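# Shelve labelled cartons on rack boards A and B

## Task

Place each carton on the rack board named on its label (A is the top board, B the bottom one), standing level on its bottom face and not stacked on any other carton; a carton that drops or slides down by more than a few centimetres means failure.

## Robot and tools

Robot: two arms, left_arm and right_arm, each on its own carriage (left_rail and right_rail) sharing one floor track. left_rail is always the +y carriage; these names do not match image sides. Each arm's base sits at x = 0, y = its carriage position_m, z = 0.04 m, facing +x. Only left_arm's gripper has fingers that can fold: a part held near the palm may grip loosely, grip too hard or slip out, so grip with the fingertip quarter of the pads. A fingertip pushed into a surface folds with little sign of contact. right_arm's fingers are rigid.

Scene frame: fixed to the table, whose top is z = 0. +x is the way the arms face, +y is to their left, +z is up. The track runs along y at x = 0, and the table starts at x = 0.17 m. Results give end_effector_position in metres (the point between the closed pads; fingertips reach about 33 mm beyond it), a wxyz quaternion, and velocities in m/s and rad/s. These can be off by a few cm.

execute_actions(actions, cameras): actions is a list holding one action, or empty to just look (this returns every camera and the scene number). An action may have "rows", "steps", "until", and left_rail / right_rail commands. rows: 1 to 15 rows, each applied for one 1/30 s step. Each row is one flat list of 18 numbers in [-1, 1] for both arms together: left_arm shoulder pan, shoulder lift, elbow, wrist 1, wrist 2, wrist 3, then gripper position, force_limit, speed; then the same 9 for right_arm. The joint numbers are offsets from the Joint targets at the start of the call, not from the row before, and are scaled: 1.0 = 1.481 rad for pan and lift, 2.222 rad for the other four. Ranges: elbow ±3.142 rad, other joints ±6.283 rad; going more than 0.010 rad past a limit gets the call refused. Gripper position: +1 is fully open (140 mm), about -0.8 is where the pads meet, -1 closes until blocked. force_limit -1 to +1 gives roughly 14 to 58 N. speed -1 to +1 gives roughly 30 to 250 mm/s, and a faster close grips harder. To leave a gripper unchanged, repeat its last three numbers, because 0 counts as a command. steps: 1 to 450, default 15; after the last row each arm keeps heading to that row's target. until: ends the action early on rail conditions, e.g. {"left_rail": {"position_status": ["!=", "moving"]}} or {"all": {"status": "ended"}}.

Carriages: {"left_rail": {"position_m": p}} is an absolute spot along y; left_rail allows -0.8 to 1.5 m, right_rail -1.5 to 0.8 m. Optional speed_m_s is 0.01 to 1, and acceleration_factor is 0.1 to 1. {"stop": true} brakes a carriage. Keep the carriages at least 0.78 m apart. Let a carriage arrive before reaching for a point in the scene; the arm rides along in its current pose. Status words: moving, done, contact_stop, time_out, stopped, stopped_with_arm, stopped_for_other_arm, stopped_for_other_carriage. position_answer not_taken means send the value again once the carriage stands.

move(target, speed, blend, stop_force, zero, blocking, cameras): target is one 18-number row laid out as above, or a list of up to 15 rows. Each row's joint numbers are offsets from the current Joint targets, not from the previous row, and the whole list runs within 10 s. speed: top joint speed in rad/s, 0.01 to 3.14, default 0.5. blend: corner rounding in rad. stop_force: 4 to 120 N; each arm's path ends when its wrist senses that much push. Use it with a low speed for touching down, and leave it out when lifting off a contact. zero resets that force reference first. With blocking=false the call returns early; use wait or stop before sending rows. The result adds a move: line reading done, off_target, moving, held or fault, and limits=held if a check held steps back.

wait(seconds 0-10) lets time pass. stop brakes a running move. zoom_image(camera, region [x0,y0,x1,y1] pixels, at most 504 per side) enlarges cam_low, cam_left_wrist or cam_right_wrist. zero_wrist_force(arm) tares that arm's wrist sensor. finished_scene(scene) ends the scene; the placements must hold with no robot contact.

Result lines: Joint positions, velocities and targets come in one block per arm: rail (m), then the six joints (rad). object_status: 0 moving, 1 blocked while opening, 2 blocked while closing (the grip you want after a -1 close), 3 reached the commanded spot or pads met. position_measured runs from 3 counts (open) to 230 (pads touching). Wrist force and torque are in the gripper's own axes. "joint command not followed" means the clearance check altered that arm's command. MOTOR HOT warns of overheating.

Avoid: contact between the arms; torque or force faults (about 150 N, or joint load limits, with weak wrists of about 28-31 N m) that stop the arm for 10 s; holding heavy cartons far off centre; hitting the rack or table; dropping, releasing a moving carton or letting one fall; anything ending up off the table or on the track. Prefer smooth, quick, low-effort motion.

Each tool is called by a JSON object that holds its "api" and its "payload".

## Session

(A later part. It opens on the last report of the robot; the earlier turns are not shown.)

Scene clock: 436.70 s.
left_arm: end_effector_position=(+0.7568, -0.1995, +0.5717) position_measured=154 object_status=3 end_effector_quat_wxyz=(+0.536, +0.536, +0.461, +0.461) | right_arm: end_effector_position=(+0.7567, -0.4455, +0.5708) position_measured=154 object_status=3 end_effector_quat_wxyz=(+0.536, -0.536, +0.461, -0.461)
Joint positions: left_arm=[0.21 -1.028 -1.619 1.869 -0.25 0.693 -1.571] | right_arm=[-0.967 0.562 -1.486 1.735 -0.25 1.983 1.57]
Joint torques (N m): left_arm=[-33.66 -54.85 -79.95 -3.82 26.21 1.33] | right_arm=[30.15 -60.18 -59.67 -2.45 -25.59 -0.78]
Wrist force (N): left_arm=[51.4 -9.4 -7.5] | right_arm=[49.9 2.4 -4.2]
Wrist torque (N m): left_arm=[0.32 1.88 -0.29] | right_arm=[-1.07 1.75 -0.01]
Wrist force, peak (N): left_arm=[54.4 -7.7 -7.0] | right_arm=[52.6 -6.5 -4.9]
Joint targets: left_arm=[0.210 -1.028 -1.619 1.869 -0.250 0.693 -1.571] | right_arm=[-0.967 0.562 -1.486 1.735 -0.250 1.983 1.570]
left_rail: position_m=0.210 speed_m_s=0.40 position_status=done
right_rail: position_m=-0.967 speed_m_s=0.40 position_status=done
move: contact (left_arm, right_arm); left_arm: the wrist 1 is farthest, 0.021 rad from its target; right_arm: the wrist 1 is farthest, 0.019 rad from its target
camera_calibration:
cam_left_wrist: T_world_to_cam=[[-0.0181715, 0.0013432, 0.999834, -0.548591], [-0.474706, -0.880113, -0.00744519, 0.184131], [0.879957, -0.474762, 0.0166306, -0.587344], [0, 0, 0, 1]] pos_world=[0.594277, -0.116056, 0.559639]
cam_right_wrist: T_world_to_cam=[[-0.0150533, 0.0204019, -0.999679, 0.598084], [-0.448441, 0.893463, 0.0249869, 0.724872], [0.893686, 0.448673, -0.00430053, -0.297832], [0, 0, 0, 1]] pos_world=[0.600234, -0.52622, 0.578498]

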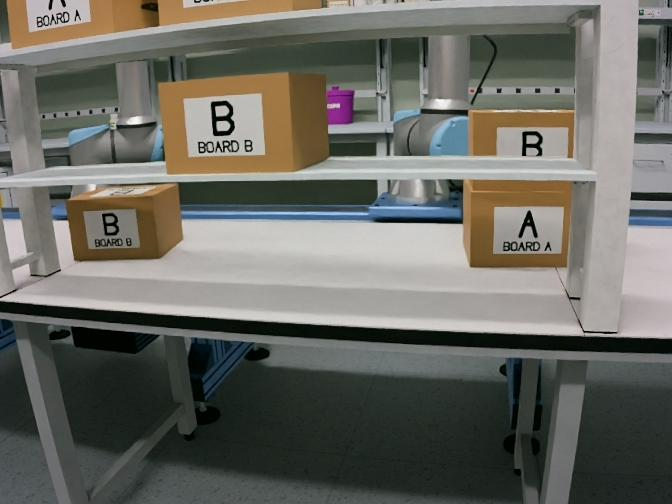

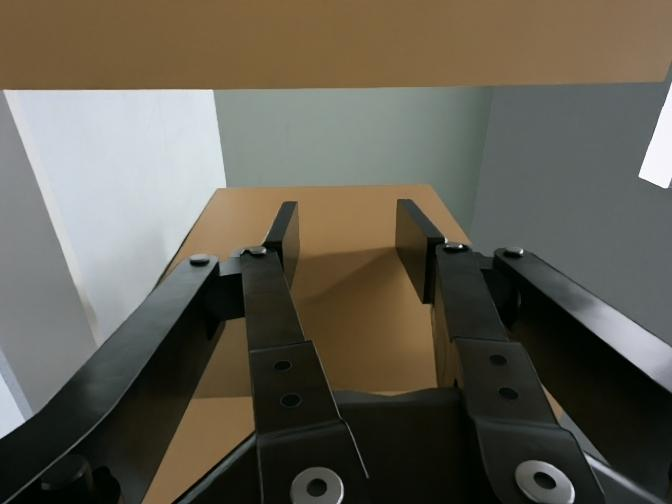

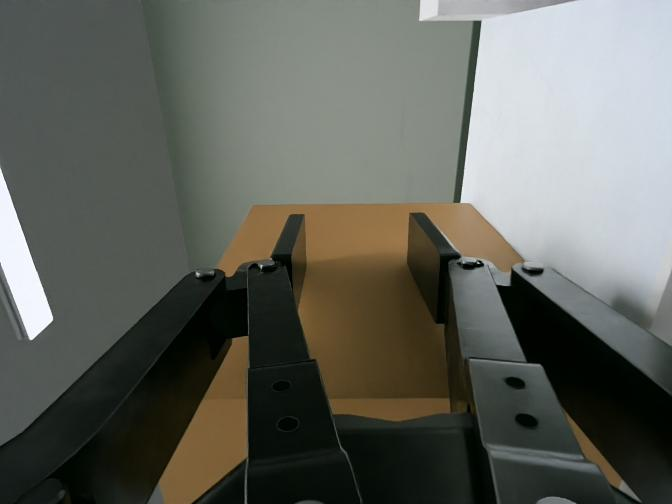

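{"api": "move", "payload": {"target": [0,0.0005,0.0014,-0.0017,0,0,-0.2,-0.8,0,0,0.0005,0.0014,-0.0017,0,0,-0.2,-0.8,0], "speed": 0.03}}

{"api": "move", "payload": {"target": [0.0103,-0.0161,0.0095,0.0013,0.0068,0,-0.2,-0.8,0,-0.02,-0.0161,0.0095,0.0013,-0.0133,0,-0.2,-0.8,0], "speed": 0.05}}

{"api": "move", "payload": {"target": [[-0.2146,-0.1003,0.0547,0.0121,-0.143,0,-0.2,-0.8,0,0.0861,-0.128,0.0815,0.0043,0.0572,0,-0.2,-0.8,0],[-0.5088,-0.1588,0.1163,-0.0105,-0.4381,0,-0.2,-0.8,0,0.0421,-0.2581,0.1808,-0.0083,-0.0711,0,-0.2,-0.8,0],[-0.5088,0.0149,0.2401,-0.2501,-0.4381,0,-0.2,-0.8,0,0.0421,-0.0836,0.3058,-0.2496,-0.0711,0,-0.2,-0.8,0]], "speed": 0.6, "blend": [0.01,0.02,0]}}

{"api": "execute_actions", "payload": {"actions": [{"left_rail":{"position_m":0.03},"right_rail":{"position_m":-1.15},"steps":200,"until":{"all":{"status":"ended"}}}], "cameras": ["all"]}}

Scene clock: 458.63 s.
left_arm: end_effector_position=(+0.7567, -0.1994, +0.5699) position_measured=154 object_status=3 end_effector_quat_wxyz=(+0.536, +0.536, +0.461, +0.461) | right_arm: end_effector_position=(+0.7566, -0.4456, +0.5690) position_measured=154 object_status=3 end_effector_quat_wxyz=(+0.536, -0.536, +0.461, -0.461)
Joint positions: left_arm=[0.21 -1.028 -1.619 1.872 -0.253 0.693 -1.571] | right_arm=[-0.967 0.562 -1.485 1.738 -0.254 1.983 1.57]
Joint torques (N m): left_arm=[-32.54 6.96 -36.82 -6.02 26.5 1.7] | right_arm=[31.06 -11.68 -23.07 -3.68 -25.69 -0.61]
Wrist force (N): left_arm=[55.7 17.3 -3.0] | right_arm=[51.2 -20.8 -6.1]
Wrist torque (N m): left_arm=[-0.40 2.05 -0.61] | right_arm=[-0.75 1.82 0.10]
Wrist force, peak (N): left_arm=[55.7 17.3 -3.0] | right_arm=[51.2 -20.8 -6.1]
Joint targets: left_arm=[0.210 -1.028 -1.619 1.872 -0.253 0.693 -1.571] | right_arm=[-0.967 0.562 -1.485 1.738 -0.254 1.983 1.570]
left_rail: position_m=0.210 speed_m_s=0.40 position_status=done
right_rail: position_m=-0.967 speed_m_s=0.40 position_status=done
move: done

Scene clock: 459.60 s.
left_arm: end_effector_position=(+0.7546, -0.1809, +0.5702) position_measured=154 object_status=3 end_effector_quat_wxyz=(+0.536, +0.536, +0.461, +0.461) | right_arm: end_effector_position=(+0.7581, -0.4653, +0.5712) position_measured=154 object_status=3 end_effector_quat_wxyz=(+0.536, -0.536, +0.461, -0.461)
Joint positions: left_arm=[0.21 -1.012 -1.642 1.893 -0.25 0.708 -1.571] | right_arm=[-0.967 0.533 -1.509 1.759 -0.251 1.954 1.57]
Joint torques (N m): left_arm=[10.2 -63.66 -39.84 1.51 2.39 1.19] | right_arm=[-15.61 -68.61 -33.87 0.87 -3.29 -0.73]
Wrist force (N): left_arm=[0.3 -0.6 0.3] | right_arm=[0.2 1.2 -4.0]
Wrist torque (N m): left_arm=[-0.06 0.07 -0.30] | right_arm=[-0.45 -0.28 -0.45]
Wrist force, peak (N): left_arm=[55.8 17.5 -3.0] | right_arm=[51.9 -20.9 -6.6]
Joint targets: left_arm=[0.210 -1.012 -1.642 1.893 -0.250 0.708 -1.571] | right_arm=[-0.967 0.533 -1.509 1.759 -0.251 1.954 1.570]
left_rail: position_m=0.210 speed_m_s=0.40 position_status=done
right_rail: position_m=-0.967 speed_m_s=0.40 position_status=done
move: done

Scene clock: 462.87 s.
left_arm: end_effector_position=(+0.4397, -0.1583, +0.3004) position_measured=154 object_status=3 end_effector_quat_wxyz=(+0.482, +0.482, +0.517, +0.517) | right_arm: end_effector_position=(+0.5163, -0.4988, +0.3001) position_measured=154 object_status=3 end_effector_quat_wxyz=(+0.583, -0.584, +0.399, -0.400)
Joint positions: left_arm=[0.21 -1.766 -1.62 2.426 -0.806 -0.265 -1.571] | right_arm=[-0.967 0.595 -1.633 2.438 -0.805 1.796 1.57]
Joint torques (N m): left_arm=[-17.47 -6.97 -21.84 -1.48 -1.96 1.5] | right_arm=[-14.42 -14.27 -23.8 -7.27 -2.97 -0.47]
Wrist force (N): left_arm=[0.2 -0.4 0.3] | right_arm=[-0.5 1.3 -4.4]
Wrist torque (N m): left_arm=[-0.04 0.05 -0.29] | right_arm=[-0.41 -0.06 -0.37]
Wrist force, peak (N): left_arm=[5.8 -0.1 2.2] | right_arm=[0.0 0.9 -6.5]
Joint targets: left_arm=[0.210 -1.766 -1.620 2.427 -0.806 -0.265 -1.571] | right_arm=[-0.967 0.595 -1.633 2.438 -0.806 1.796 1.570]
left_rail: position_m=0.210 speed_m_s=0.40 position_status=done
right_rail: position_m=-0.967 speed_m_s=0.40 position_status=done
move: done

Scene clock: 465.43 s.
left_arm: end_effector_position=(+0.4397, -0.3382, +0.3003) position_measured=154 object_status=3 end_effector_quat_wxyz=(+0.482, +0.482, +0.517, +0.517) | right_arm: end_effector_position=(+0.5163, -0.6818, +0.3001) position_measured=154 object_status=3 end_effector_quat_wxyz=(+0.583, -0.584, +0.399, -0.399)
Joint positions: left_arm=[0.03 -1.766 -1.62 2.427 -0.806 -0.265 -1.571] | right_arm=[-1.15 0.595 -1.633 2.438 -0.806 1.796 1.57]
Joint torques (N m): left_arm=[-13.75 -14.34 -34.55 -0.74 0.04 1.24] | right_arm=[-9.89 -16.37 -25.95 -6.51 -0.25 -0.68]
Wrist force (N): left_arm=[0.0 -0.3 0.3] | right_arm=[-0.5 1.4 -3.9]
Wrist torque (N m): left_arm=[0.00 0.11 -0.29] | right_arm=[-0.40 -0.06 -0.37]
Wrist force, peak (N): left_arm=[0.9 -0.5 0.3] | right_arm=[-0.4 1.8 -4.6]
Joint targets: left_arm=[0.030 -1.766 -1.620 2.427 -0.806 -0.265 -1.571] | right_arm=[-1.150 0.595 -1.633 2.438 -0.806 1.796 1.570]
Tool commands: left_gripper/position=-0.2 left_gripper/force_limit=-0.8 left_gripper/speed=+0.0 right_gripper/position=-0.2 right_gripper/force_limit=-0.8 right_gripper/speed=+0.0
left_rail: position_m=0.030 speed_m_s=0.40 position_status=done
right_rail: position_m=-1.150 speed_m_s=0.40 position_status=done
camera_calibration:
cam_left_wrist: T_world_to_cam=[[-0.0180534, -0.00274808, 0.999833, -0.284246], [-0.271262, -0.962476, -0.00754343, -0.20783], [0.962336, -0.271353, 0.0166305, -0.337177], [0, 0, 0, 1]] pos_world=[0.26297, -0.292306, 0.288239]
cam_right_wrist: T_world_to_cam=[[-0.0200157, 0.0157887, -0.999675, 0.328071], [-0.632745, 0.77396, 0.0248927, 0.848677], [0.774101, 0.633038, -0.00550111, 0.209686], [0, 0, 0, 1]] pos_world=[0.381245, -0.794761, 0.307992]

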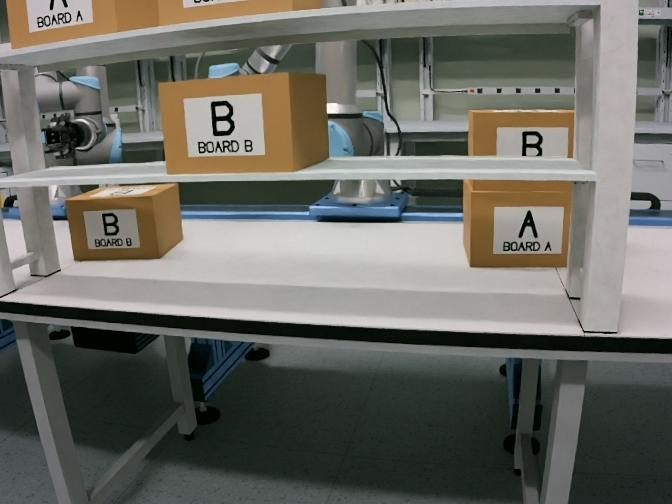

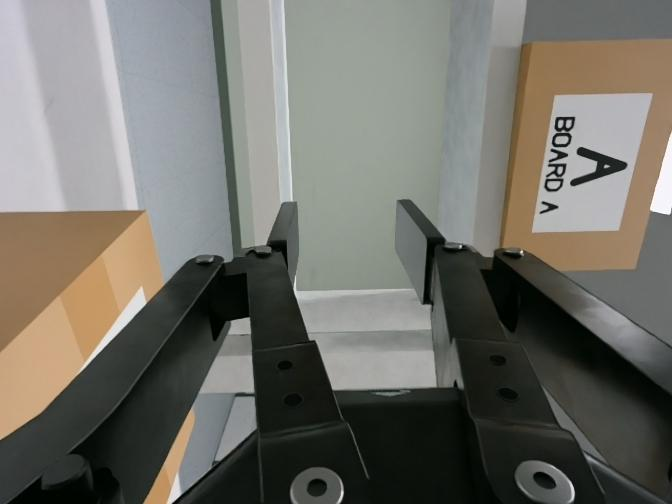

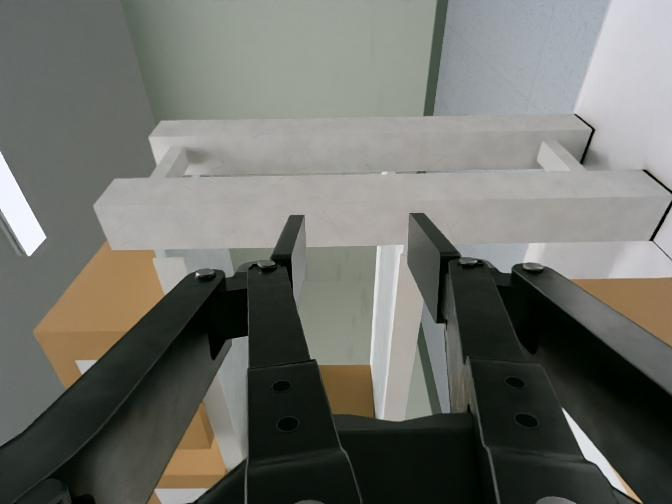

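{"api": "execute_actions", "payload": {"actions": [{"left_rail":{"position_m":0.1},"right_rail":{"position_m":-1.09},"steps":150,"until":{"all":{"status":"ended"}}}]}}

{"api": "move", "payload": {"target": [[-0.0437,0.1291,0.041,-0.1274,0.009,0,-0.2,-0.8,0,0.0532,0.1101,0.0596,-0.1325,0.0736,0,-0.2,-0.8,0],[-0.0437,0.3111,0.0522,-0.26,0.009,0,-0.2,-0.8,0,0.0532,0.3093,0.0718,-0.2775,0.0736,0,-0.2,-0.8,0]], "speed": [0.3,0.2], "blend": [0.02,0], "stop_force": 15, "cameras": ["cam_left_wrist","cam_right_wrist"]}}

Scene clock: 493.67 s.
left_arm: end_effector_position=(+0.4397, -0.2683, +0.3004) position_measured=154 object_status=3 end_effector_quat_wxyz=(+0.482, +0.482, +0.517, +0.517) | right_arm: end_effector_position=(+0.5163, -0.6218, +0.3001) position_measured=154 object_status=3 end_effector_quat_wxyz=(+0.583, -0.584, +0.399, -0.399)
Joint positions: left_arm=[0.1 -1.766 -1.62 2.427 -0.806 -0.265 -1.571] | right_arm=[-1.09 0.595 -1.633 2.438 -0.806 1.796 1.57]
Joint torques (N m): left_arm=[-7.71 -35.72 -35.01 1.69 1.8 1.5] | right_arm=[-2.94 -19.87 -33.64 -5.24 2.78 -0.59]
Wrist force (N): left_arm=[0.2 -0.5 0.2] | right_arm=[-0.6 1.5 -4.3]
Wrist torque (N m): left_arm=[-0.06 0.05 -0.29] | right_arm=[-0.38 -0.05 -0.37]
Wrist force, peak (N): left_arm=[0.2 -0.6 0.5] | right_arm=[-0.5 1.6 -4.6]
Joint targets: left_arm=[0.100 -1.766 -1.620 2.427 -0.806 -0.265 -1.571] | right_arm=[-1.090 0.595 -1.633 2.438 -0.806 1.796 1.570]
Tool commands: left_gripper/position=-0.2 left_gripper/force_limit=-0.8 left_gripper/speed=+0.0 right_gripper/position=-0.2 right_gripper/force_limit=-0.8 right_gripper/speed=+0.0
left_rail: position_m=0.100 speed_m_s=0.40 position_status=done
right_rail: position_m=-1.090 speed_m_s=0.40 position_status=done

Scene clock: 497.33 s.
left_arm: end_effector_position=(+0.4184, -0.2897, +0.1009) position_measured=154 object_status=3 end_effector_quat_wxyz=(+0.504, +0.503, +0.497, +0.496) | right_arm: end_effector_position=(+0.4684, -0.6581, +0.1003) position_measured=154 object_status=3 end_effector_quat_wxyz=(+0.566, -0.567, +0.424, -0.424)
Joint positions: left_arm=[0.1 -1.831 -1.16 2.543 -1.384 -0.245 -1.571] | right_arm=[-1.09 0.674 -1.174 2.598 -1.422 1.959 1.57]
Joint torques (N m): left_arm=[-11.89 -24.07 2.96 -1.17 2.51 0.91] | right_arm=[11.07 -33.05 -0.14 -7.09 3.66 -0.8]
Wrist force (N): left_arm=[-0.1 -0.1 0.1] | right_arm=[-0.3 0.9 -4.4]
Wrist torque (N m): left_arm=[0.04 0.12 -0.28] | right_arm=[-0.46 -0.08 -0.42]
Wrist force, peak (N): left_arm=[0.0 1.2 0.5] | right_arm=[-0.3 0.9 -4.6]
Joint targets: left_arm=[0.100 -1.831 -1.160 2.543 -1.384 -0.245 -1.571] | right_arm=[-1.090 0.674 -1.174 2.598 -1.422 1.959 1.570]
left_rail: position_m=0.100 speed_m_s=0.40 position_status=done
right_rail: position_m=-1.090 speed_m_s=0.40 position_status=done
move: done
camera_calibration:
cam_left_wrist: T_world_to_cam=[[-0.0179898, -0.000333713, 0.999838, -0.0844739], [-0.351711, -0.936085, -0.00664069, -0.127132], [0.935936, -0.351774, 0.0167227, -0.31243], [0, 0, 0, 1]] pos_world=[0.246181, -0.228939, 0.0888406]
cam_right_wrist: T_world_to_cam=[[-0.0194634, 0.0167258, -0.999671, 0.127359], [-0.565006, 0.824714, 0.0247991, 0.806606], [0.824857, 0.565303, -0.00660155, 0.162435], [0, 0, 0, 1]] pos_world=[0.32423, -0.759174, 0.108387]
Images, in order (width x height): cam_left_wrist 672x504, cam_right_wrist 672x504.

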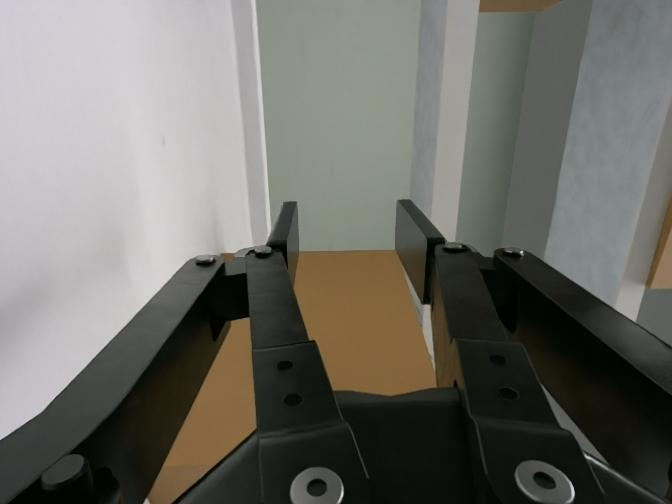

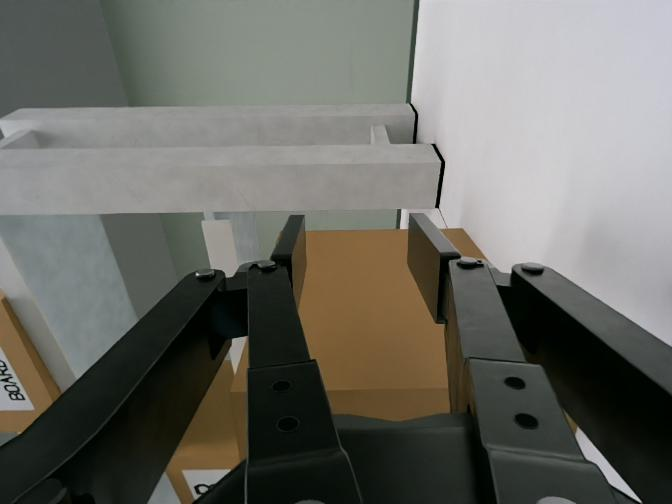

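{"api": "execute_actions", "payload": {"actions": [{"left_rail":{"position_m":0.078},"right_rail":{"position_m":-1.112},"steps":100,"until":{"all":{"status":"ended"}}}]}}

{"api": "move", "payload": {"target": [0.03218,0.02169,-0.0439,0.02944,0.02145,0,-0.2,-0.8,0,0.0803,0.01719,-0.03883,0.02738,0.05352,0,-0.2,-0.8,0], "speed": 0.045, "stop_force": 38, "cameras": ["cam_left_wrist","cam_right_wrist"]}}

Scene clock: 508.77 s.
left_arm: end_effector_position=(+0.4184, -0.3116, +0.1009) position_measured=154 object_status=3 end_effector_quat_wxyz=(+0.504, +0.503, +0.497, +0.496) | right_arm: end_effector_position=(+0.4684, -0.6801, +0.1003) position_measured=154 object_status=3 end_effector_quat_wxyz=(+0.566, -0.567, +0.424, -0.424)
Joint positions: left_arm=[0.078 -1.831 -1.16 2.543 -1.384 -0.245 -1.571] | right_arm=[-1.112 0.674 -1.174 2.598 -1.422 1.959 1.57]
Joint torques (N m): left_arm=[-6.09 -26.66 -11.32 -0.83 2.26 1.62] | right_arm=[10.54 -32.9 -1.4 -6.93 3.34 -0.71]
Wrist force (N): left_arm=[0.0 0.0 0.3] | right_arm=[-0.5 0.7 -4.2]
Wrist torque (N m): left_arm=[0.05 0.10 -0.28] | right_arm=[-0.50 -0.05 -0.42]
Wrist force, peak (N): left_arm=[-0.7 -0.3 0.2] | right_arm=[-0.3 0.8 -4.4]
Joint targets: left_arm=[0.078 -1.831 -1.160 2.543 -1.384 -0.245 -1.571] | right_arm=[-1.112 0.674 -1.174 2.598 -1.422 1.959 1.570]
Tool commands: left_gripper/position=-0.2 left_gripper/force_limit=-0.8 left_gripper/speed=+0.0 right_gripper/position=-0.2 right_gripper/force_limit=-0.8 right_gripper/speed=+0.0
left_rail: position_m=0.078 speed_m_s=0.40 position_status=done
right_rail: position_m=-1.112 speed_m_s=0.40 position_status=done

Scene clock: 512.33 s.
left_arm: end_effector_position=(+0.4252, -0.3607, +0.1009) position_measured=154 object_status=3 end_effector_quat_wxyz=(+0.504, +0.503, +0.497, +0.496) | right_arm: end_effector_position=(+0.4615, -0.6311, +0.1003) position_measured=154 object_status=3 end_effector_quat_wxyz=(+0.566, -0.567, +0.424, -0.424)
Joint positions: left_arm=[0.078 -1.783 -1.127 2.445 -1.318 -0.198 -1.571] | right_arm=[-1.112 0.793 -1.149 2.512 -1.361 2.078 1.57]
Joint torques (N m): left_arm=[13.51 -31.45 -22.47 3.7 2.76 1.26] | right_arm=[9.89 -35.9 -18.6 0.93 3.68 -0.69]
Wrist force (N): left_arm=[-0.2 -0.1 0.5] | right_arm=[-0.2 1.0 -3.8]
Wrist torque (N m): left_arm=[0.03 0.17 -0.29] | right_arm=[-0.41 -0.14 -0.44]
Wrist force, peak (N): left_arm=[0.1 0.2 0.7] | right_arm=[0.1 1.1 -4.6]
Joint targets: left_arm=[0.078 -1.783 -1.127 2.445 -1.318 -0.198 -1.571] | right_arm=[-1.112 0.793 -1.149 2.512 -1.361 2.078 1.570]
left_rail: position_m=0.078 speed_m_s=0.40 position_status=done
right_rail: position_m=-1.112 speed_m_s=0.40 position_status=done
move: done
camera_calibration:
cam_left_wrist: T_world_to_cam=[[-0.0179909, -0.000336483, 0.999838, -0.0843758], [-0.351711, -0.936085, -0.00664366, -0.191202], [0.935936, -0.351774, 0.0167227, -0.34377], [0, 0, 0, 1]] pos_world=[0.252981, -0.299939, 0.0888406]
cam_right_wrist: T_world_to_cam=[[-0.019407, 0.0166426, -0.999673, 0.126697], [-0.565007, 0.824716, 0.0246986, 0.78051], [0.824858, 0.565302, -0.00660207, 0.15278], [0, 0, 0, 1]] pos_world=[0.31743, -0.732174, 0.108387]
Images, in order (width x height): cam_left_wrist 672x504, cam_right_wrist 672x504.

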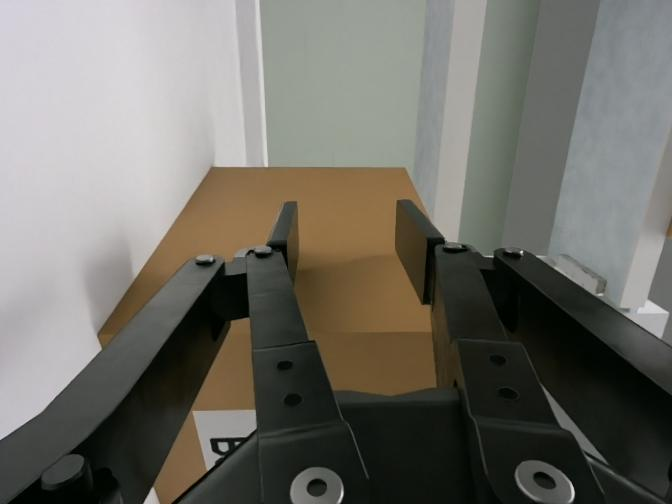

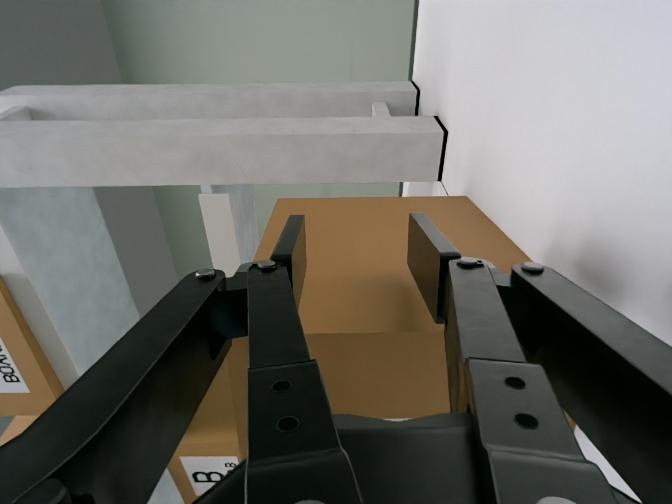

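{"api": "move", "payload": {"target": [0.0116,0.0098,-0.0185,0.0119,0.0077,0,-0.2,-0.8,0,0.0286,0.0085,-0.0172,0.0117,0.0191,0,-0.2,-0.8,0], "speed": 0.04, "stop_force": 38, "cameras": ["cam_left_wrist","cam_right_wrist"]}}

Scene clock: 520.13 s.
left_arm: end_effector_position=(+0.4269, -0.3721, +0.1009) position_measured=154 object_status=3 end_effector_quat_wxyz=(+0.504, +0.503, +0.497, +0.496) | right_arm: end_effector_position=(+0.4605, -0.6195, +0.1001) position_measured=154 object_status=3 end_effector_quat_wxyz=(+0.565, -0.567, +0.424, -0.424)
Joint positions: left_arm=[0.078 -1.773 -1.119 2.422 -1.303 -0.189 -1.571] | right_arm=[-1.112 0.817 -1.142 2.49 -1.347 2.102 1.57]
Joint torques (N m): left_arm=[-29.3 -80.69 -26.51 -6.05 6.29 1.49] | right_arm=[3.86 -57.39 -11.98 -5.39 -19.21 -0.83]
Wrist force (N): left_arm=[36.6 -9.5 -3.0] | right_arm=[34.7 -9.0 -8.6]
Wrist torque (N m): left_arm=[0.42 1.39 -0.09] | right_arm=[0.09 0.71 0.23]
Wrist force, peak (N): left_arm=[45.3 -8.8 -5.8] | right_arm=[44.0 -10.8 -15.1]
Joint targets: left_arm=[0.078 -1.773 -1.119 2.422 -1.303 -0.189 -1.571] | right_arm=[-1.112 0.817 -1.142 2.490 -1.347 2.102 1.570]
left_rail: position_m=0.078 speed_m_s=0.40 position_status=done
right_rail: position_m=-1.112 speed_m_s=0.40 position_status=done
move: contact (left_arm, right_arm); left_arm: the elbow is farthest, 0.018 rad from its target; right_arm: the shoulder pan is farthest, 0.019 rad from its target
camera_calibration:
cam_left_wrist: T_world_to_cam=[[-0.0180987, -0.000627179, 0.999836, -0.0844114], [-0.351112, -0.936308, -0.00694304, -0.201563], [0.936159, -0.35118, 0.0167257, -0.34928], [0, 0, 0, 1]] pos_world=[0.254683, -0.311438, 0.08884]
cam_right_wrist: T_world_to_cam=[[-0.0195936, 0.0163992, -0.999674, 0.126267], [-0.564705, 0.824926, 0.0246008, 0.770448], [0.82506, 0.565002, -0.00690257, 0.1468], [0, 0, 0, 1]] pos_world=[0.316431, -0.720576, 0.108285]
Images, in order (width x height): cam_left_wrist 672x504, cam_right_wrist 672x504.

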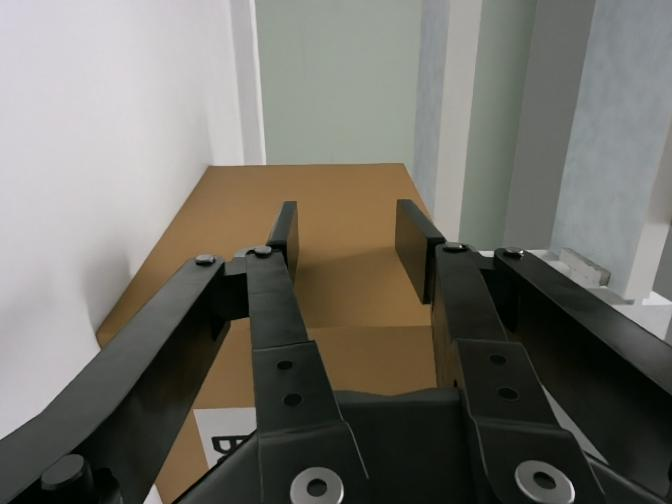

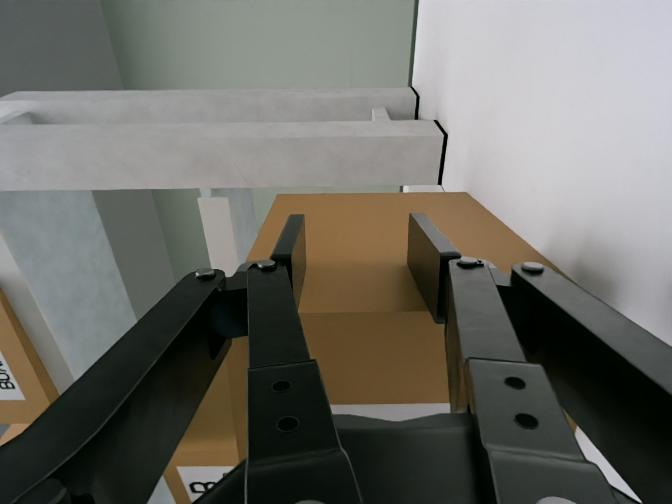

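{"api": "execute_actions", "payload": {"actions": [{"right_rail":{"position_m":-1.109},"steps":60,"until":{"all":{"status":"ended"}}}]}}

{"api": "move", "payload": {"target": [[0,-0.09386,-0.00375,0.06631,0,0,-0.2,-0.8,0,0,-0.10429,-0.00322,0.07273,0,0,-0.2,-0.8,0],[0,-0.19393,-0.01645,0.14571,0,0,-0.2,-0.8,0,0,-0.21398,-0.01695,0.15957,0,0,-0.2,-0.8,0],[0,-0.27943,-0.0376,0.22384,0,0,-0.2,-0.8,0,0,-0.30626,-0.0397,0.24383,0,0,-0.2,-0.8,0],[0,-0.34128,-0.06251,0.28997,0,0,-0.2,-0.8,0,0,-0.37157,-0.06617,0.31383,0,0,-0.2,-0.8,0]], "speed": [0.12,0.25,0.3,0.25], "blend": [0.01,0.01,0.01,0]}}

{"api": "execute_actions", "payload": {"actions": [{"left_rail":{"position_m":0.248},"right_rail":{"position_m":-0.939},"steps":150,"until":{"all":{"status":"ended"}}}], "cameras": ["all"]}}

Scene clock: 553.27 s.
left_arm: end_effector_position=(+0.4269, -0.3719, +0.1009) position_measured=154 object_status=3 end_effector_quat_wxyz=(+0.504, +0.503, +0.497, +0.496) | right_arm: end_effector_position=(+0.4605, -0.6166, +0.1001) position_measured=154 object_status=3 end_effector_quat_wxyz=(+0.565, -0.567, +0.424, -0.424)
Joint positions: left_arm=[0.078 -1.773 -1.119 2.422 -1.303 -0.189 -1.571] | right_arm=[-1.109 0.817 -1.142 2.49 -1.347 2.102 1.57]
Joint torques (N m): left_arm=[-28.6 -82.48 -48.19 -5.43 14 1.42] | right_arm=[20.36 -53.16 -27.57 -4.6 -17.65 -0.55]
Wrist force (N): left_arm=[52.3 -13.6 -4.1] | right_arm=[61.6 -17.9 -18.7]
Wrist torque (N m): left_arm=[0.57 1.96 -0.08] | right_arm=[0.50 1.10 0.44]
Wrist force, peak (N): left_arm=[52.4 -13.5 -4.2] | right_arm=[61.8 -17.5 -19.3]
Joint targets: left_arm=[0.078 -1.773 -1.119 2.422 -1.303 -0.189 -1.571] | right_arm=[-1.109 0.817 -1.142 2.490 -1.347 2.102 1.570]
Tool commands: left_gripper/position=-0.2 left_gripper/force_limit=-0.8 left_gripper/speed=+0.0 right_gripper/position=-0.2 right_gripper/force_limit=-0.8 right_gripper/speed=+0.0
left_rail: position_m=0.078 speed_m_s=0.40 position_status=done
right_rail: position_m=-1.109 speed_m_s=0.40 position_status=done

Scene clock: 557.17 s.
left_arm: end_effector_position=(+0.4269, -0.3724, +0.3629) position_measured=154 object_status=3 end_effector_quat_wxyz=(+0.504, +0.503, +0.497, +0.496) | right_arm: end_effector_position=(+0.4602, -0.6168, +0.3622) position_measured=154 object_status=3 end_effector_quat_wxyz=(+0.565, -0.567, +0.424, -0.424)
Joint positions: left_arm=[0.078 -1.773 -1.625 2.283 -0.659 -0.189 -1.571] | right_arm=[-1.109 0.817 -1.692 2.343 -0.65 2.102 1.57]
Joint torques (N m): left_arm=[-28.61 -50.02 -80.48 -1.14 12.26 1.26] | right_arm=[20.03 -39.45 -60.06 -3.16 -16.17 -0.81]
Wrist force (N): left_arm=[54.1 -12.5 -6.8] | right_arm=[54.8 6.1 -11.1]
Wrist torque (N m): left_arm=[0.76 1.96 0.15] | right_arm=[-0.54 1.04 0.29]
Wrist force, peak (N): left_arm=[74.7 -13.1 -9.3] | right_arm=[76.1 6.0 -13.8]
Joint targets: left_arm=[0.078 -1.773 -1.625 2.283 -0.659 -0.189 -1.571] | right_arm=[-1.109 0.817 -1.692 2.343 -0.649 2.102 1.570]
left_rail: position_m=0.078 speed_m_s=0.40 position_status=done
right_rail: position_m=-1.109 speed_m_s=0.40 position_status=done
move: done

Scene clock: 559.63 s.
left_arm: end_effector_position=(+0.4269, -0.2024, +0.3630) position_measured=154 object_status=3 end_effector_quat_wxyz=(+0.504, +0.503, +0.497, +0.496) | right_arm: end_effector_position=(+0.4602, -0.4468, +0.3623) position_measured=154 object_status=3 end_effector_quat_wxyz=(+0.565, -0.567, +0.424, -0.424)
Joint positions: left_arm=[0.248 -1.773 -1.625 2.283 -0.659 -0.189 -1.571] | right_arm=[-0.939 0.817 -1.692 2.343 -0.649 2.102 1.57]
Joint torques (N m): left_arm=[-26.29 -42.04 -71.51 -0.98 10.92 1.06] | right_arm=[15.15 -36.39 -58.15 -3.29 -15.05 -0.92]
Wrist force (N): left_arm=[55.1 -12.4 -6.7] | right_arm=[55.5 6.1 -11.2]
Wrist torque (N m): left_arm=[0.75 1.93 0.15] | right_arm=[-0.52 1.02 0.30]
Wrist force, peak (N): left_arm=[55.5 -12.5 -6.8] | right_arm=[56.6 6.3 -11.6]
Joint targets: left_arm=[0.248 -1.773 -1.625 2.283 -0.659 -0.189 -1.571] | right_arm=[-0.939 0.817 -1.692 2.343 -0.649 2.102 1.570]
Tool commands: left_gripper/position=-0.2 left_gripper/force_limit=-0.8 left_gripper/speed=+0.0 right_gripper/position=-0.2 right_gripper/force_limit=-0.8 right_gripper/speed=+0.0
left_rail: position_m=0.248 speed_m_s=0.40 position_status=done
right_rail: position_m=-0.939 speed_m_s=0.40 position_status=done
camera_calibration:
cam_left_wrist: T_world_to_cam=[[-0.018027, -0.000440572, 0.999837, -0.346356], [-0.351117, -0.936307, -0.00674321, -0.0410497], [0.936158, -0.351181, 0.0167242, -0.29401], [0, 0, 0, 1]] pos_world=[0.254582, -0.141838, 0.35094]
cam_right_wrist: T_world_to_cam=[[-0.0195108, 0.0164552, -0.999674, 0.385548], [-0.564707, 0.824925, 0.0246002, 0.621364], [0.825061, 0.565003, -0.00680257, 0.051244], [0, 0, 0, 1]] pos_world=[0.316132, -0.547876, 0.370485]

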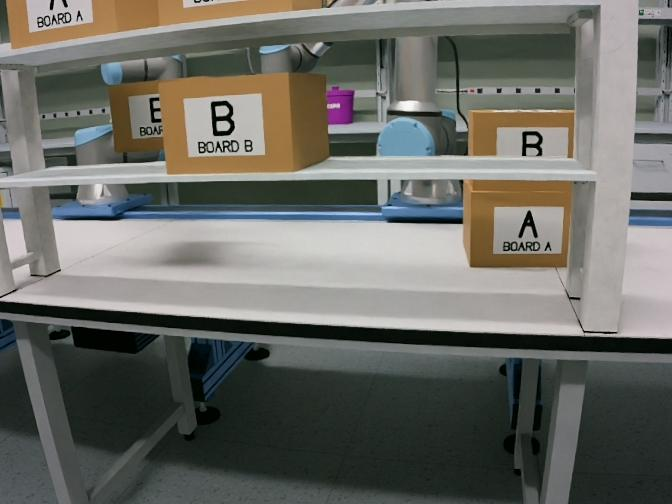

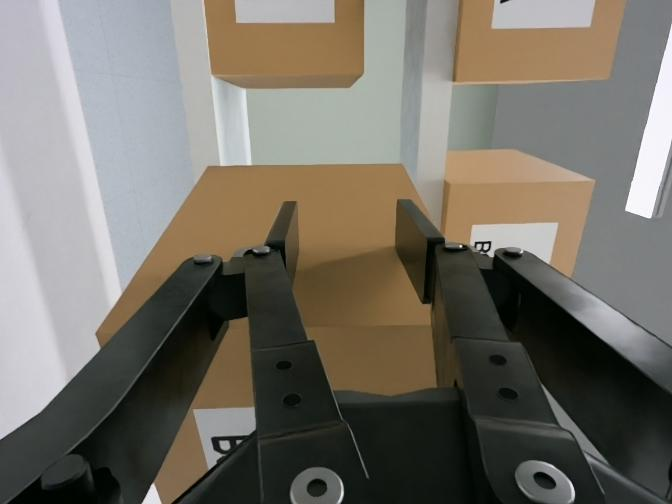

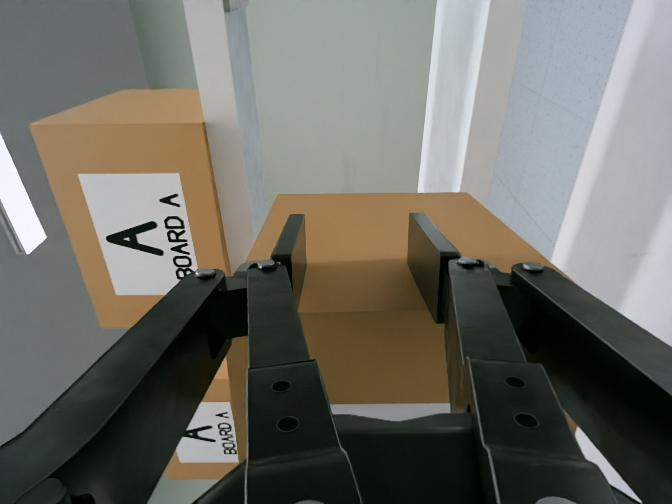

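{"api": "move", "payload": {"target": [[0.09675,0.0033,-0.002,-0.0002,0.08104,0,-0.2,-0.8,0,-0.04603,0.0386,-0.0225,-0.0032,-0.01457,0,-0.2,-0.8,0],[0.20103,0.018,-0.0113,-0.0007,0.16856,0,-0.2,-0.8,0,-0.08312,0.0822,-0.0504,-0.0044,-0.02129,0,-0.2,-0.8,0],[0.30384,0.0436,-0.0282,-0.0009,0.25508,0,-0.2,-0.8,0,-0.11369,0.1275,-0.0819,-0.0031,-0.02366,0,-0.2,-0.8,0],[0.40524,0.0891,-0.0604,0.0009,0.33167,0,-0.2,-0.8,0,-0.15613,0.1762,-0.1189,0.0015,-0.04295,0,-0.2,-0.8,0],[0.48044,0.138,-0.098,0.006,0.38179,0,-0.2,-0.8,0,-0.19711,0.2205,-0.1552,0.0082,-0.07026,0,-0.2,-0.8,0]], "speed": 0.22, "blend": [0.01,0.01,0.01,0.01,0], "stop_force": 40}}

{"api": "move", "payload": {"target": [0,0.0319,0.0132,-0.0344,0,0,-0.2,-0.8,0,0,0.0319,0.0132,-0.0344,0,0,-0.2,-0.8,0], "speed": 0.03, "stop_force": 9, "cameras": ["cam_low","cam_left_wrist"]}}

Scene clock: 598.13 s.
left_arm: end_effector_position=(+0.7563, -0.1973, +0.3632) position_measured=154 object_status=3 end_effector_quat_wxyz=(+0.537, +0.536, +0.461, +0.461) | right_arm: end_effector_position=(+0.7563, -0.4443, +0.3623) position_measured=154 object_status=3 end_effector_quat_wxyz=(+0.535, -0.536, +0.461, -0.461)
Joint positions: left_arm=[0.248 -1.062 -1.42 2.065 -0.646 0.66 -1.571] | right_arm=[-0.939 0.525 -1.366 1.998 -0.631 1.946 1.57]
Joint torques (N m): left_arm=[-25.05 -36.47 -77.7 -3.21 25.21 1.4] | right_arm=[21.06 -51.06 -60.59 -3.45 -24.97 -0.91]
Wrist force (N): left_arm=[46.2 -7.7 -6.0] | right_arm=[47.4 9.7 -10.2]
Wrist torque (N m): left_arm=[0.34 1.77 -0.29] | right_arm=[-0.99 0.72 -0.35]
Wrist force, peak (N): left_arm=[64.0 -11.3 -7.2] | right_arm=[64.0 9.7 -12.3]
Joint targets: left_arm=[0.248 -1.062 -1.420 2.065 -0.646 0.660 -1.571] | right_arm=[-0.939 0.525 -1.366 1.998 -0.631 1.946 1.570]
left_rail: position_m=0.248 speed_m_s=0.40 position_status=done
right_rail: position_m=-0.939 speed_m_s=0.40 position_status=done
move: done

Scene clock: 600.73 s.
left_arm: end_effector_position=(+0.7567, -0.1980, +0.3436) position_measured=154 object_status=3 end_effector_quat_wxyz=(+0.537, +0.536, +0.461, +0.461) | right_arm: end_effector_position=(+0.7571, -0.4439, +0.3424) position_measured=154 object_status=3 end_effector_quat_wxyz=(+0.535, -0.536, +0.461, -0.461)
Joint positions: left_arm=[0.248 -1.062 -1.397 2.08 -0.684 0.66 -1.571] | right_arm=[-0.939 0.525 -1.343 2.013 -0.669 1.946 1.57]
Joint torques (N m): left_arm=[-30.89 -76.05 -76.47 -3.32 24.98 1.39] | right_arm=[28.18 -73.9 -57.41 -2.62 -24.46 -0.71]
Wrist force (N): left_arm=[55.0 -3.5 -5.2] | right_arm=[56.5 6.2 -10.7]
Wrist torque (N m): left_arm=[-0.35 2.03 -0.25] | right_arm=[-0.14 0.93 -0.29]
Wrist force, peak (N): left_arm=[58.9 7.8 -13.4] | right_arm=[58.4 -0.3 -14.5]
Joint targets: left_arm=[0.248 -1.062 -1.397 2.080 -0.684 0.660 -1.571] | right_arm=[-0.939 0.525 -1.343 2.013 -0.669 1.946 1.570]
left_rail: position_m=0.248 speed_m_s=0.40 position_status=done
right_rail: position_m=-0.939 speed_m_s=0.40 position_status=done
move: contact (left_arm, right_arm); left_arm: the wrist 1 is farthest, 0.038 rad from its target; right_arm: the wrist 1 is farthest, 0.039 rad from its target
camera_calibration:
cam_left_wrist: T_world_to_cam=[[-0.0185033, 0.00199731, 0.999827, -0.320158], [-0.475422, -0.87973, -0.00704102, 0.184175], [0.879563, -0.47547, 0.0172275, -0.582833], [0, 0, 0, 1]] pos_world=[0.594275, -0.114456, 0.33144]
Images, in order (width x height): cam_low 672x504, cam_left_wrist 672x504.

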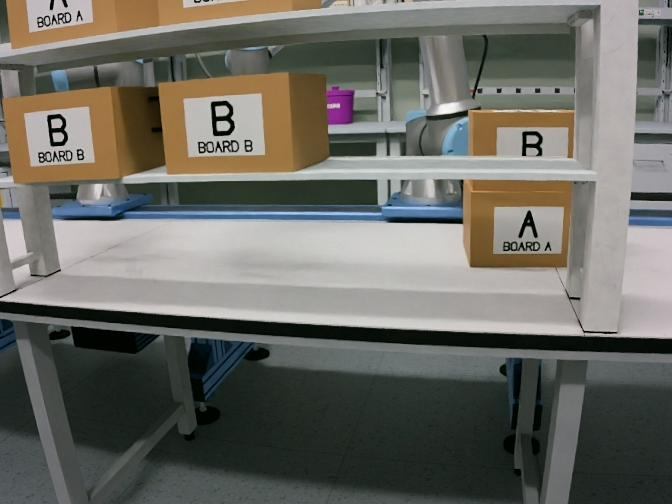

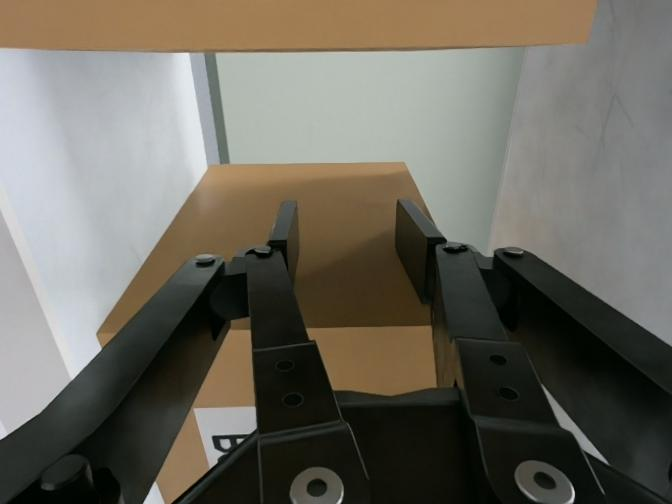

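{"api": "move", "payload": {"target": [0,0.0021,0.0009,-0.0023,0,0,-0.2,-0.8,0,0,0.0021,0.0009,-0.0023,0,0,-0.2,-0.8,0], "speed": 0.03}}

{"api": "move", "payload": {"target": [0.009,-0.0115,0.0085,-0.0008,0.006,0,-0.2,-0.8,0,-0.0162,-0.0121,0.0084,-0.0003,-0.0108,0,-0.2,-0.8,0], "speed": 0.05}}

{"api": "move", "payload": {"target": [[-0.1957,-0.1081,0.0768,-0.0043,-0.131,0,-0.2,-0.8,0,0.1073,-0.1009,0.077,-0.0103,0.0714,0,-0.2,-0.8,0],[-0.5215,-0.3202,0.0252,0.1887,-0.3728,0,-0.2,-0.8,0,0.2036,-0.4061,0.0761,0.1942,0.1109,0,-0.2,-0.8,0]], "speed": 0.6, "blend": [0.01,0]}}

{"api": "execute_actions", "payload": {"actions": [{"left_rail":{"position_m":1.076,"acceleration_factor":0.5},"right_rail":{"position_m":-0.124,"acceleration_factor":0.5},"steps":250,"until":{"all":{"status":"ended"}}}], "cameras": ["all"]}}

Scene clock: 623.50 s.
left_arm: end_effector_position=(+0.7567, -0.1980, +0.3414) position_measured=154 object_status=3 end_effector_quat_wxyz=(+0.537, +0.536, +0.461, +0.461) | right_arm: end_effector_position=(+0.7572, -0.4439, +0.3400) position_measured=154 object_status=3 end_effector_quat_wxyz=(+0.535, -0.536, +0.461, -0.461)
Joint positions: left_arm=[0.248 -1.062 -1.394 2.082 -0.689 0.66 -1.571] | right_arm=[-0.939 0.525 -1.34 2.014 -0.674 1.946 1.57]
Joint torques (N m): left_arm=[-36.23 -1.51 -32.46 -2.44 24.56 1.28] | right_arm=[29.61 -19.1 -26.38 -1.38 -24.63 -0.9]
Wrist force (N): left_arm=[62.1 35.6 -8.7] | right_arm=[64.1 -26.6 -27.2]
Wrist torque (N m): left_arm=[-1.26 2.15 -0.67] | right_arm=[0.20 0.86 -0.04]
Wrist force, peak (N): left_arm=[62.1 35.6 -8.7] | right_arm=[64.1 -26.6 -27.2]
Joint targets: left_arm=[0.248 -1.062 -1.394 2.082 -0.689 0.660 -1.571] | right_arm=[-0.939 0.525 -1.340 2.015 -0.674 1.946 1.570]
left_rail: position_m=0.248 speed_m_s=0.40 position_status=done
right_rail: position_m=-0.939 speed_m_s=0.40 position_status=done
move: done

Scene clock: 624.33 s.
left_arm: end_effector_position=(+0.7565, -0.1830, +0.3420) position_measured=154 object_status=3 end_effector_quat_wxyz=(+0.537, +0.536, +0.461, +0.461) | right_arm: end_effector_position=(+0.7580, -0.4592, +0.3417) position_measured=154 object_status=3 end_effector_quat_wxyz=(+0.535, -0.536, +0.461, -0.461)
Joint positions: left_arm=[0.248 -1.048 -1.41 2.101 -0.691 0.673 -1.571] | right_arm=[-0.939 0.501 -1.357 2.033 -0.674 1.922 1.57]
Joint torques (N m): left_arm=[16.95 -75.21 -27.69 -4.92 2.29 1.35] | right_arm=[-14.48 -72.99 -27.26 -7.44 -3.25 -0.98]
Wrist force (N): left_arm=[0.0 -0.1 0.3] | right_arm=[3.3 -3.7 -4.4]
Wrist torque (N m): left_arm=[0.02 0.13 -0.28] | right_arm=[-1.52 -0.91 -0.37]
Wrist force, peak (N): left_arm=[61.3 34.6 -7.8] | right_arm=[64.5 -25.9 -27.1]
Joint targets: left_arm=[0.248 -1.048 -1.411 2.101 -0.691 0.673 -1.571] | right_arm=[-0.939 0.501 -1.358 2.033 -0.674 1.922 1.570]
left_rail: position_m=0.248 speed_m_s=0.40 position_status=done
right_rail: position_m=-0.939 speed_m_s=0.40 position_status=done
move: done

Scene clock: 626.43 s.
left_arm: end_effector_position=(+0.4185, -0.1773, +0.5301) position_measured=154 object_status=3 end_effector_quat_wxyz=(+0.523, +0.523, +0.476, +0.476) | right_arm: end_effector_position=(+0.4327, -0.5168, +0.5301) position_measured=154 object_status=3 end_effector_quat_wxyz=(+0.548, -0.549, +0.446, -0.446)
Joint positions: left_arm=[0.248 -1.821 -1.885 2.157 -0.272 -0.155 -1.571] | right_arm=[-0.939 0.802 -1.959 2.202 -0.243 2.168 1.57]
Joint torques (N m): left_arm=[-16.35 -35.96 -57.89 3.02 -3.19 1.38] | right_arm=[10.63 -24.53 -50.92 0.81 3.77 -0.94]
Wrist force (N): left_arm=[0.2 -0.7 0.1] | right_arm=[3.3 -3.5 -3.7]
Wrist torque (N m): left_arm=[-0.11 0.05 -0.30] | right_arm=[-1.39 -0.88 -0.41]
Wrist force, peak (N): left_arm=[-1.4 -0.4 3.1] | right_arm=[4.3 -5.5 -6.3]
Joint targets: left_arm=[0.248 -1.821 -1.885 2.157 -0.272 -0.155 -1.571] | right_arm=[-0.939 0.802 -1.959 2.202 -0.243 2.169 1.570]
left_rail: position_m=0.248 speed_m_s=0.40 position_status=done
right_rail: position_m=-0.939 speed_m_s=0.40 position_status=done
move: done

Scene clock: 629.97 s.
left_arm: end_effector_position=(+0.4185, +0.6507, +0.5301) position_measured=154 object_status=3 end_effector_quat_wxyz=(+0.523, +0.523, +0.476, +0.476) | right_arm: end_effector_position=(+0.4326, +0.2982, +0.5302) position_measured=154 object_status=3 end_effector_quat_wxyz=(+0.548, -0.549, +0.446, -0.446)
Joint positions: left_arm=[1.076 -1.821 -1.885 2.157 -0.272 -0.155 -1.571] | right_arm=[-0.124 0.802 -1.959 2.202 -0.243 2.169 1.57]
Joint torques (N m): left_arm=[-3.57 -19.1 -48.89 1.15 -1.09 1.41] | right_arm=[0.84 -18.22 -42.97 0.15 2.75 -0.74]
Wrist force (N): left_arm=[-0.2 -0.4 0.5] | right_arm=[3.5 -3.5 -4.0]
Wrist torque (N m): left_arm=[-0.03 0.14 -0.30] | right_arm=[-1.41 -0.94 -0.42]
Wrist force, peak (N): left_arm=[-1.0 -0.6 0.2] | right_arm=[4.5 -3.5 -4.2]
Joint targets: left_arm=[1.076 -1.821 -1.885 2.157 -0.272 -0.155 -1.571] | right_arm=[-0.124 0.802 -1.959 2.202 -0.243 2.169 1.570]
Tool commands: left_gripper/position=-0.2 left_gripper/force_limit=-0.8 left_gripper/speed=+0.0 right_gripper/position=-0.2 right_gripper/force_limit=-0.8 right_gripper/speed=+0.0
left_rail: position_m=1.076 speed_m_s=0.40 position_status=done
right_rail: position_m=-0.124 speed_m_s=0.40 position_status=done
camera_calibration:
cam_left_wrist: T_world_to_cam=[[-0.0182563, 0.0000283576, 0.999833, -0.513479], [-0.425567, -0.904894, -0.0077449, 0.767176], [0.904743, -0.425637, 0.0165321, 0.0724069], [0, 0, 0, 1]] pos_world=[0.251601, 0.725047, 0.518138]
cam_right_wrist: T_world_to_cam=[[-0.0173484, 0.0186407, -0.999676, 0.538889], [-0.49637, 0.867757, 0.0247948, -0.0554237], [0.867938, 0.496639, -0.00580149, -0.344428], [0, 0, 0, 1]] pos_world=[0.28078, 0.209106, 0.538091]

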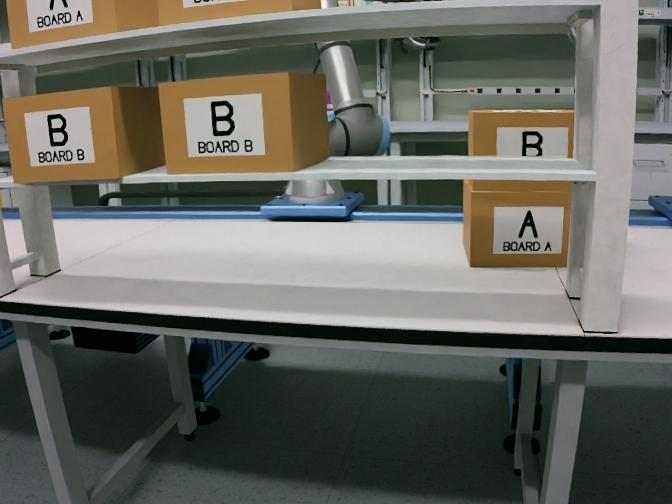

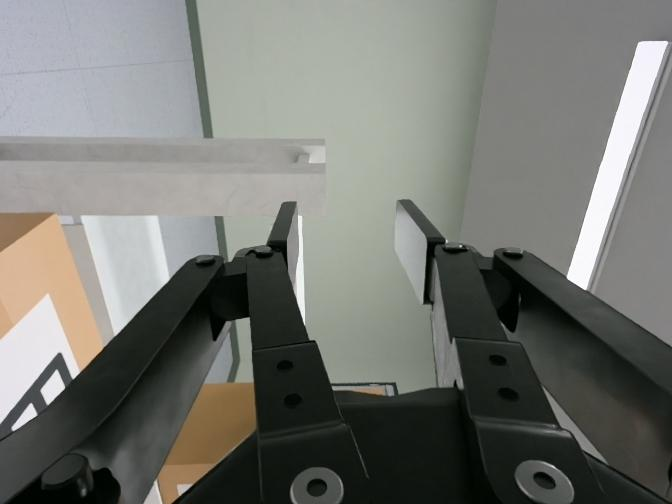

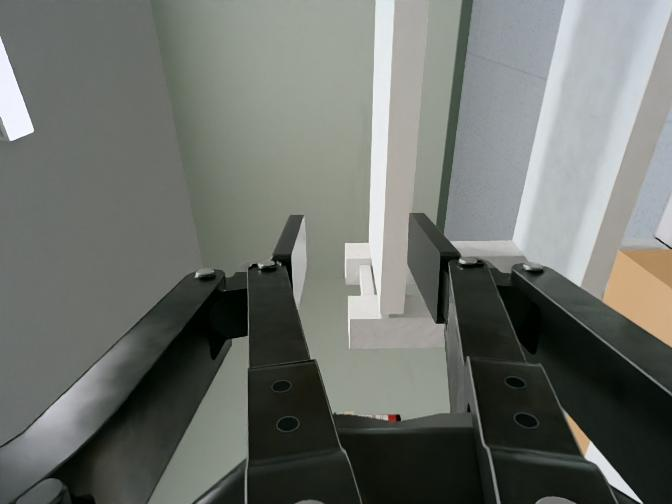

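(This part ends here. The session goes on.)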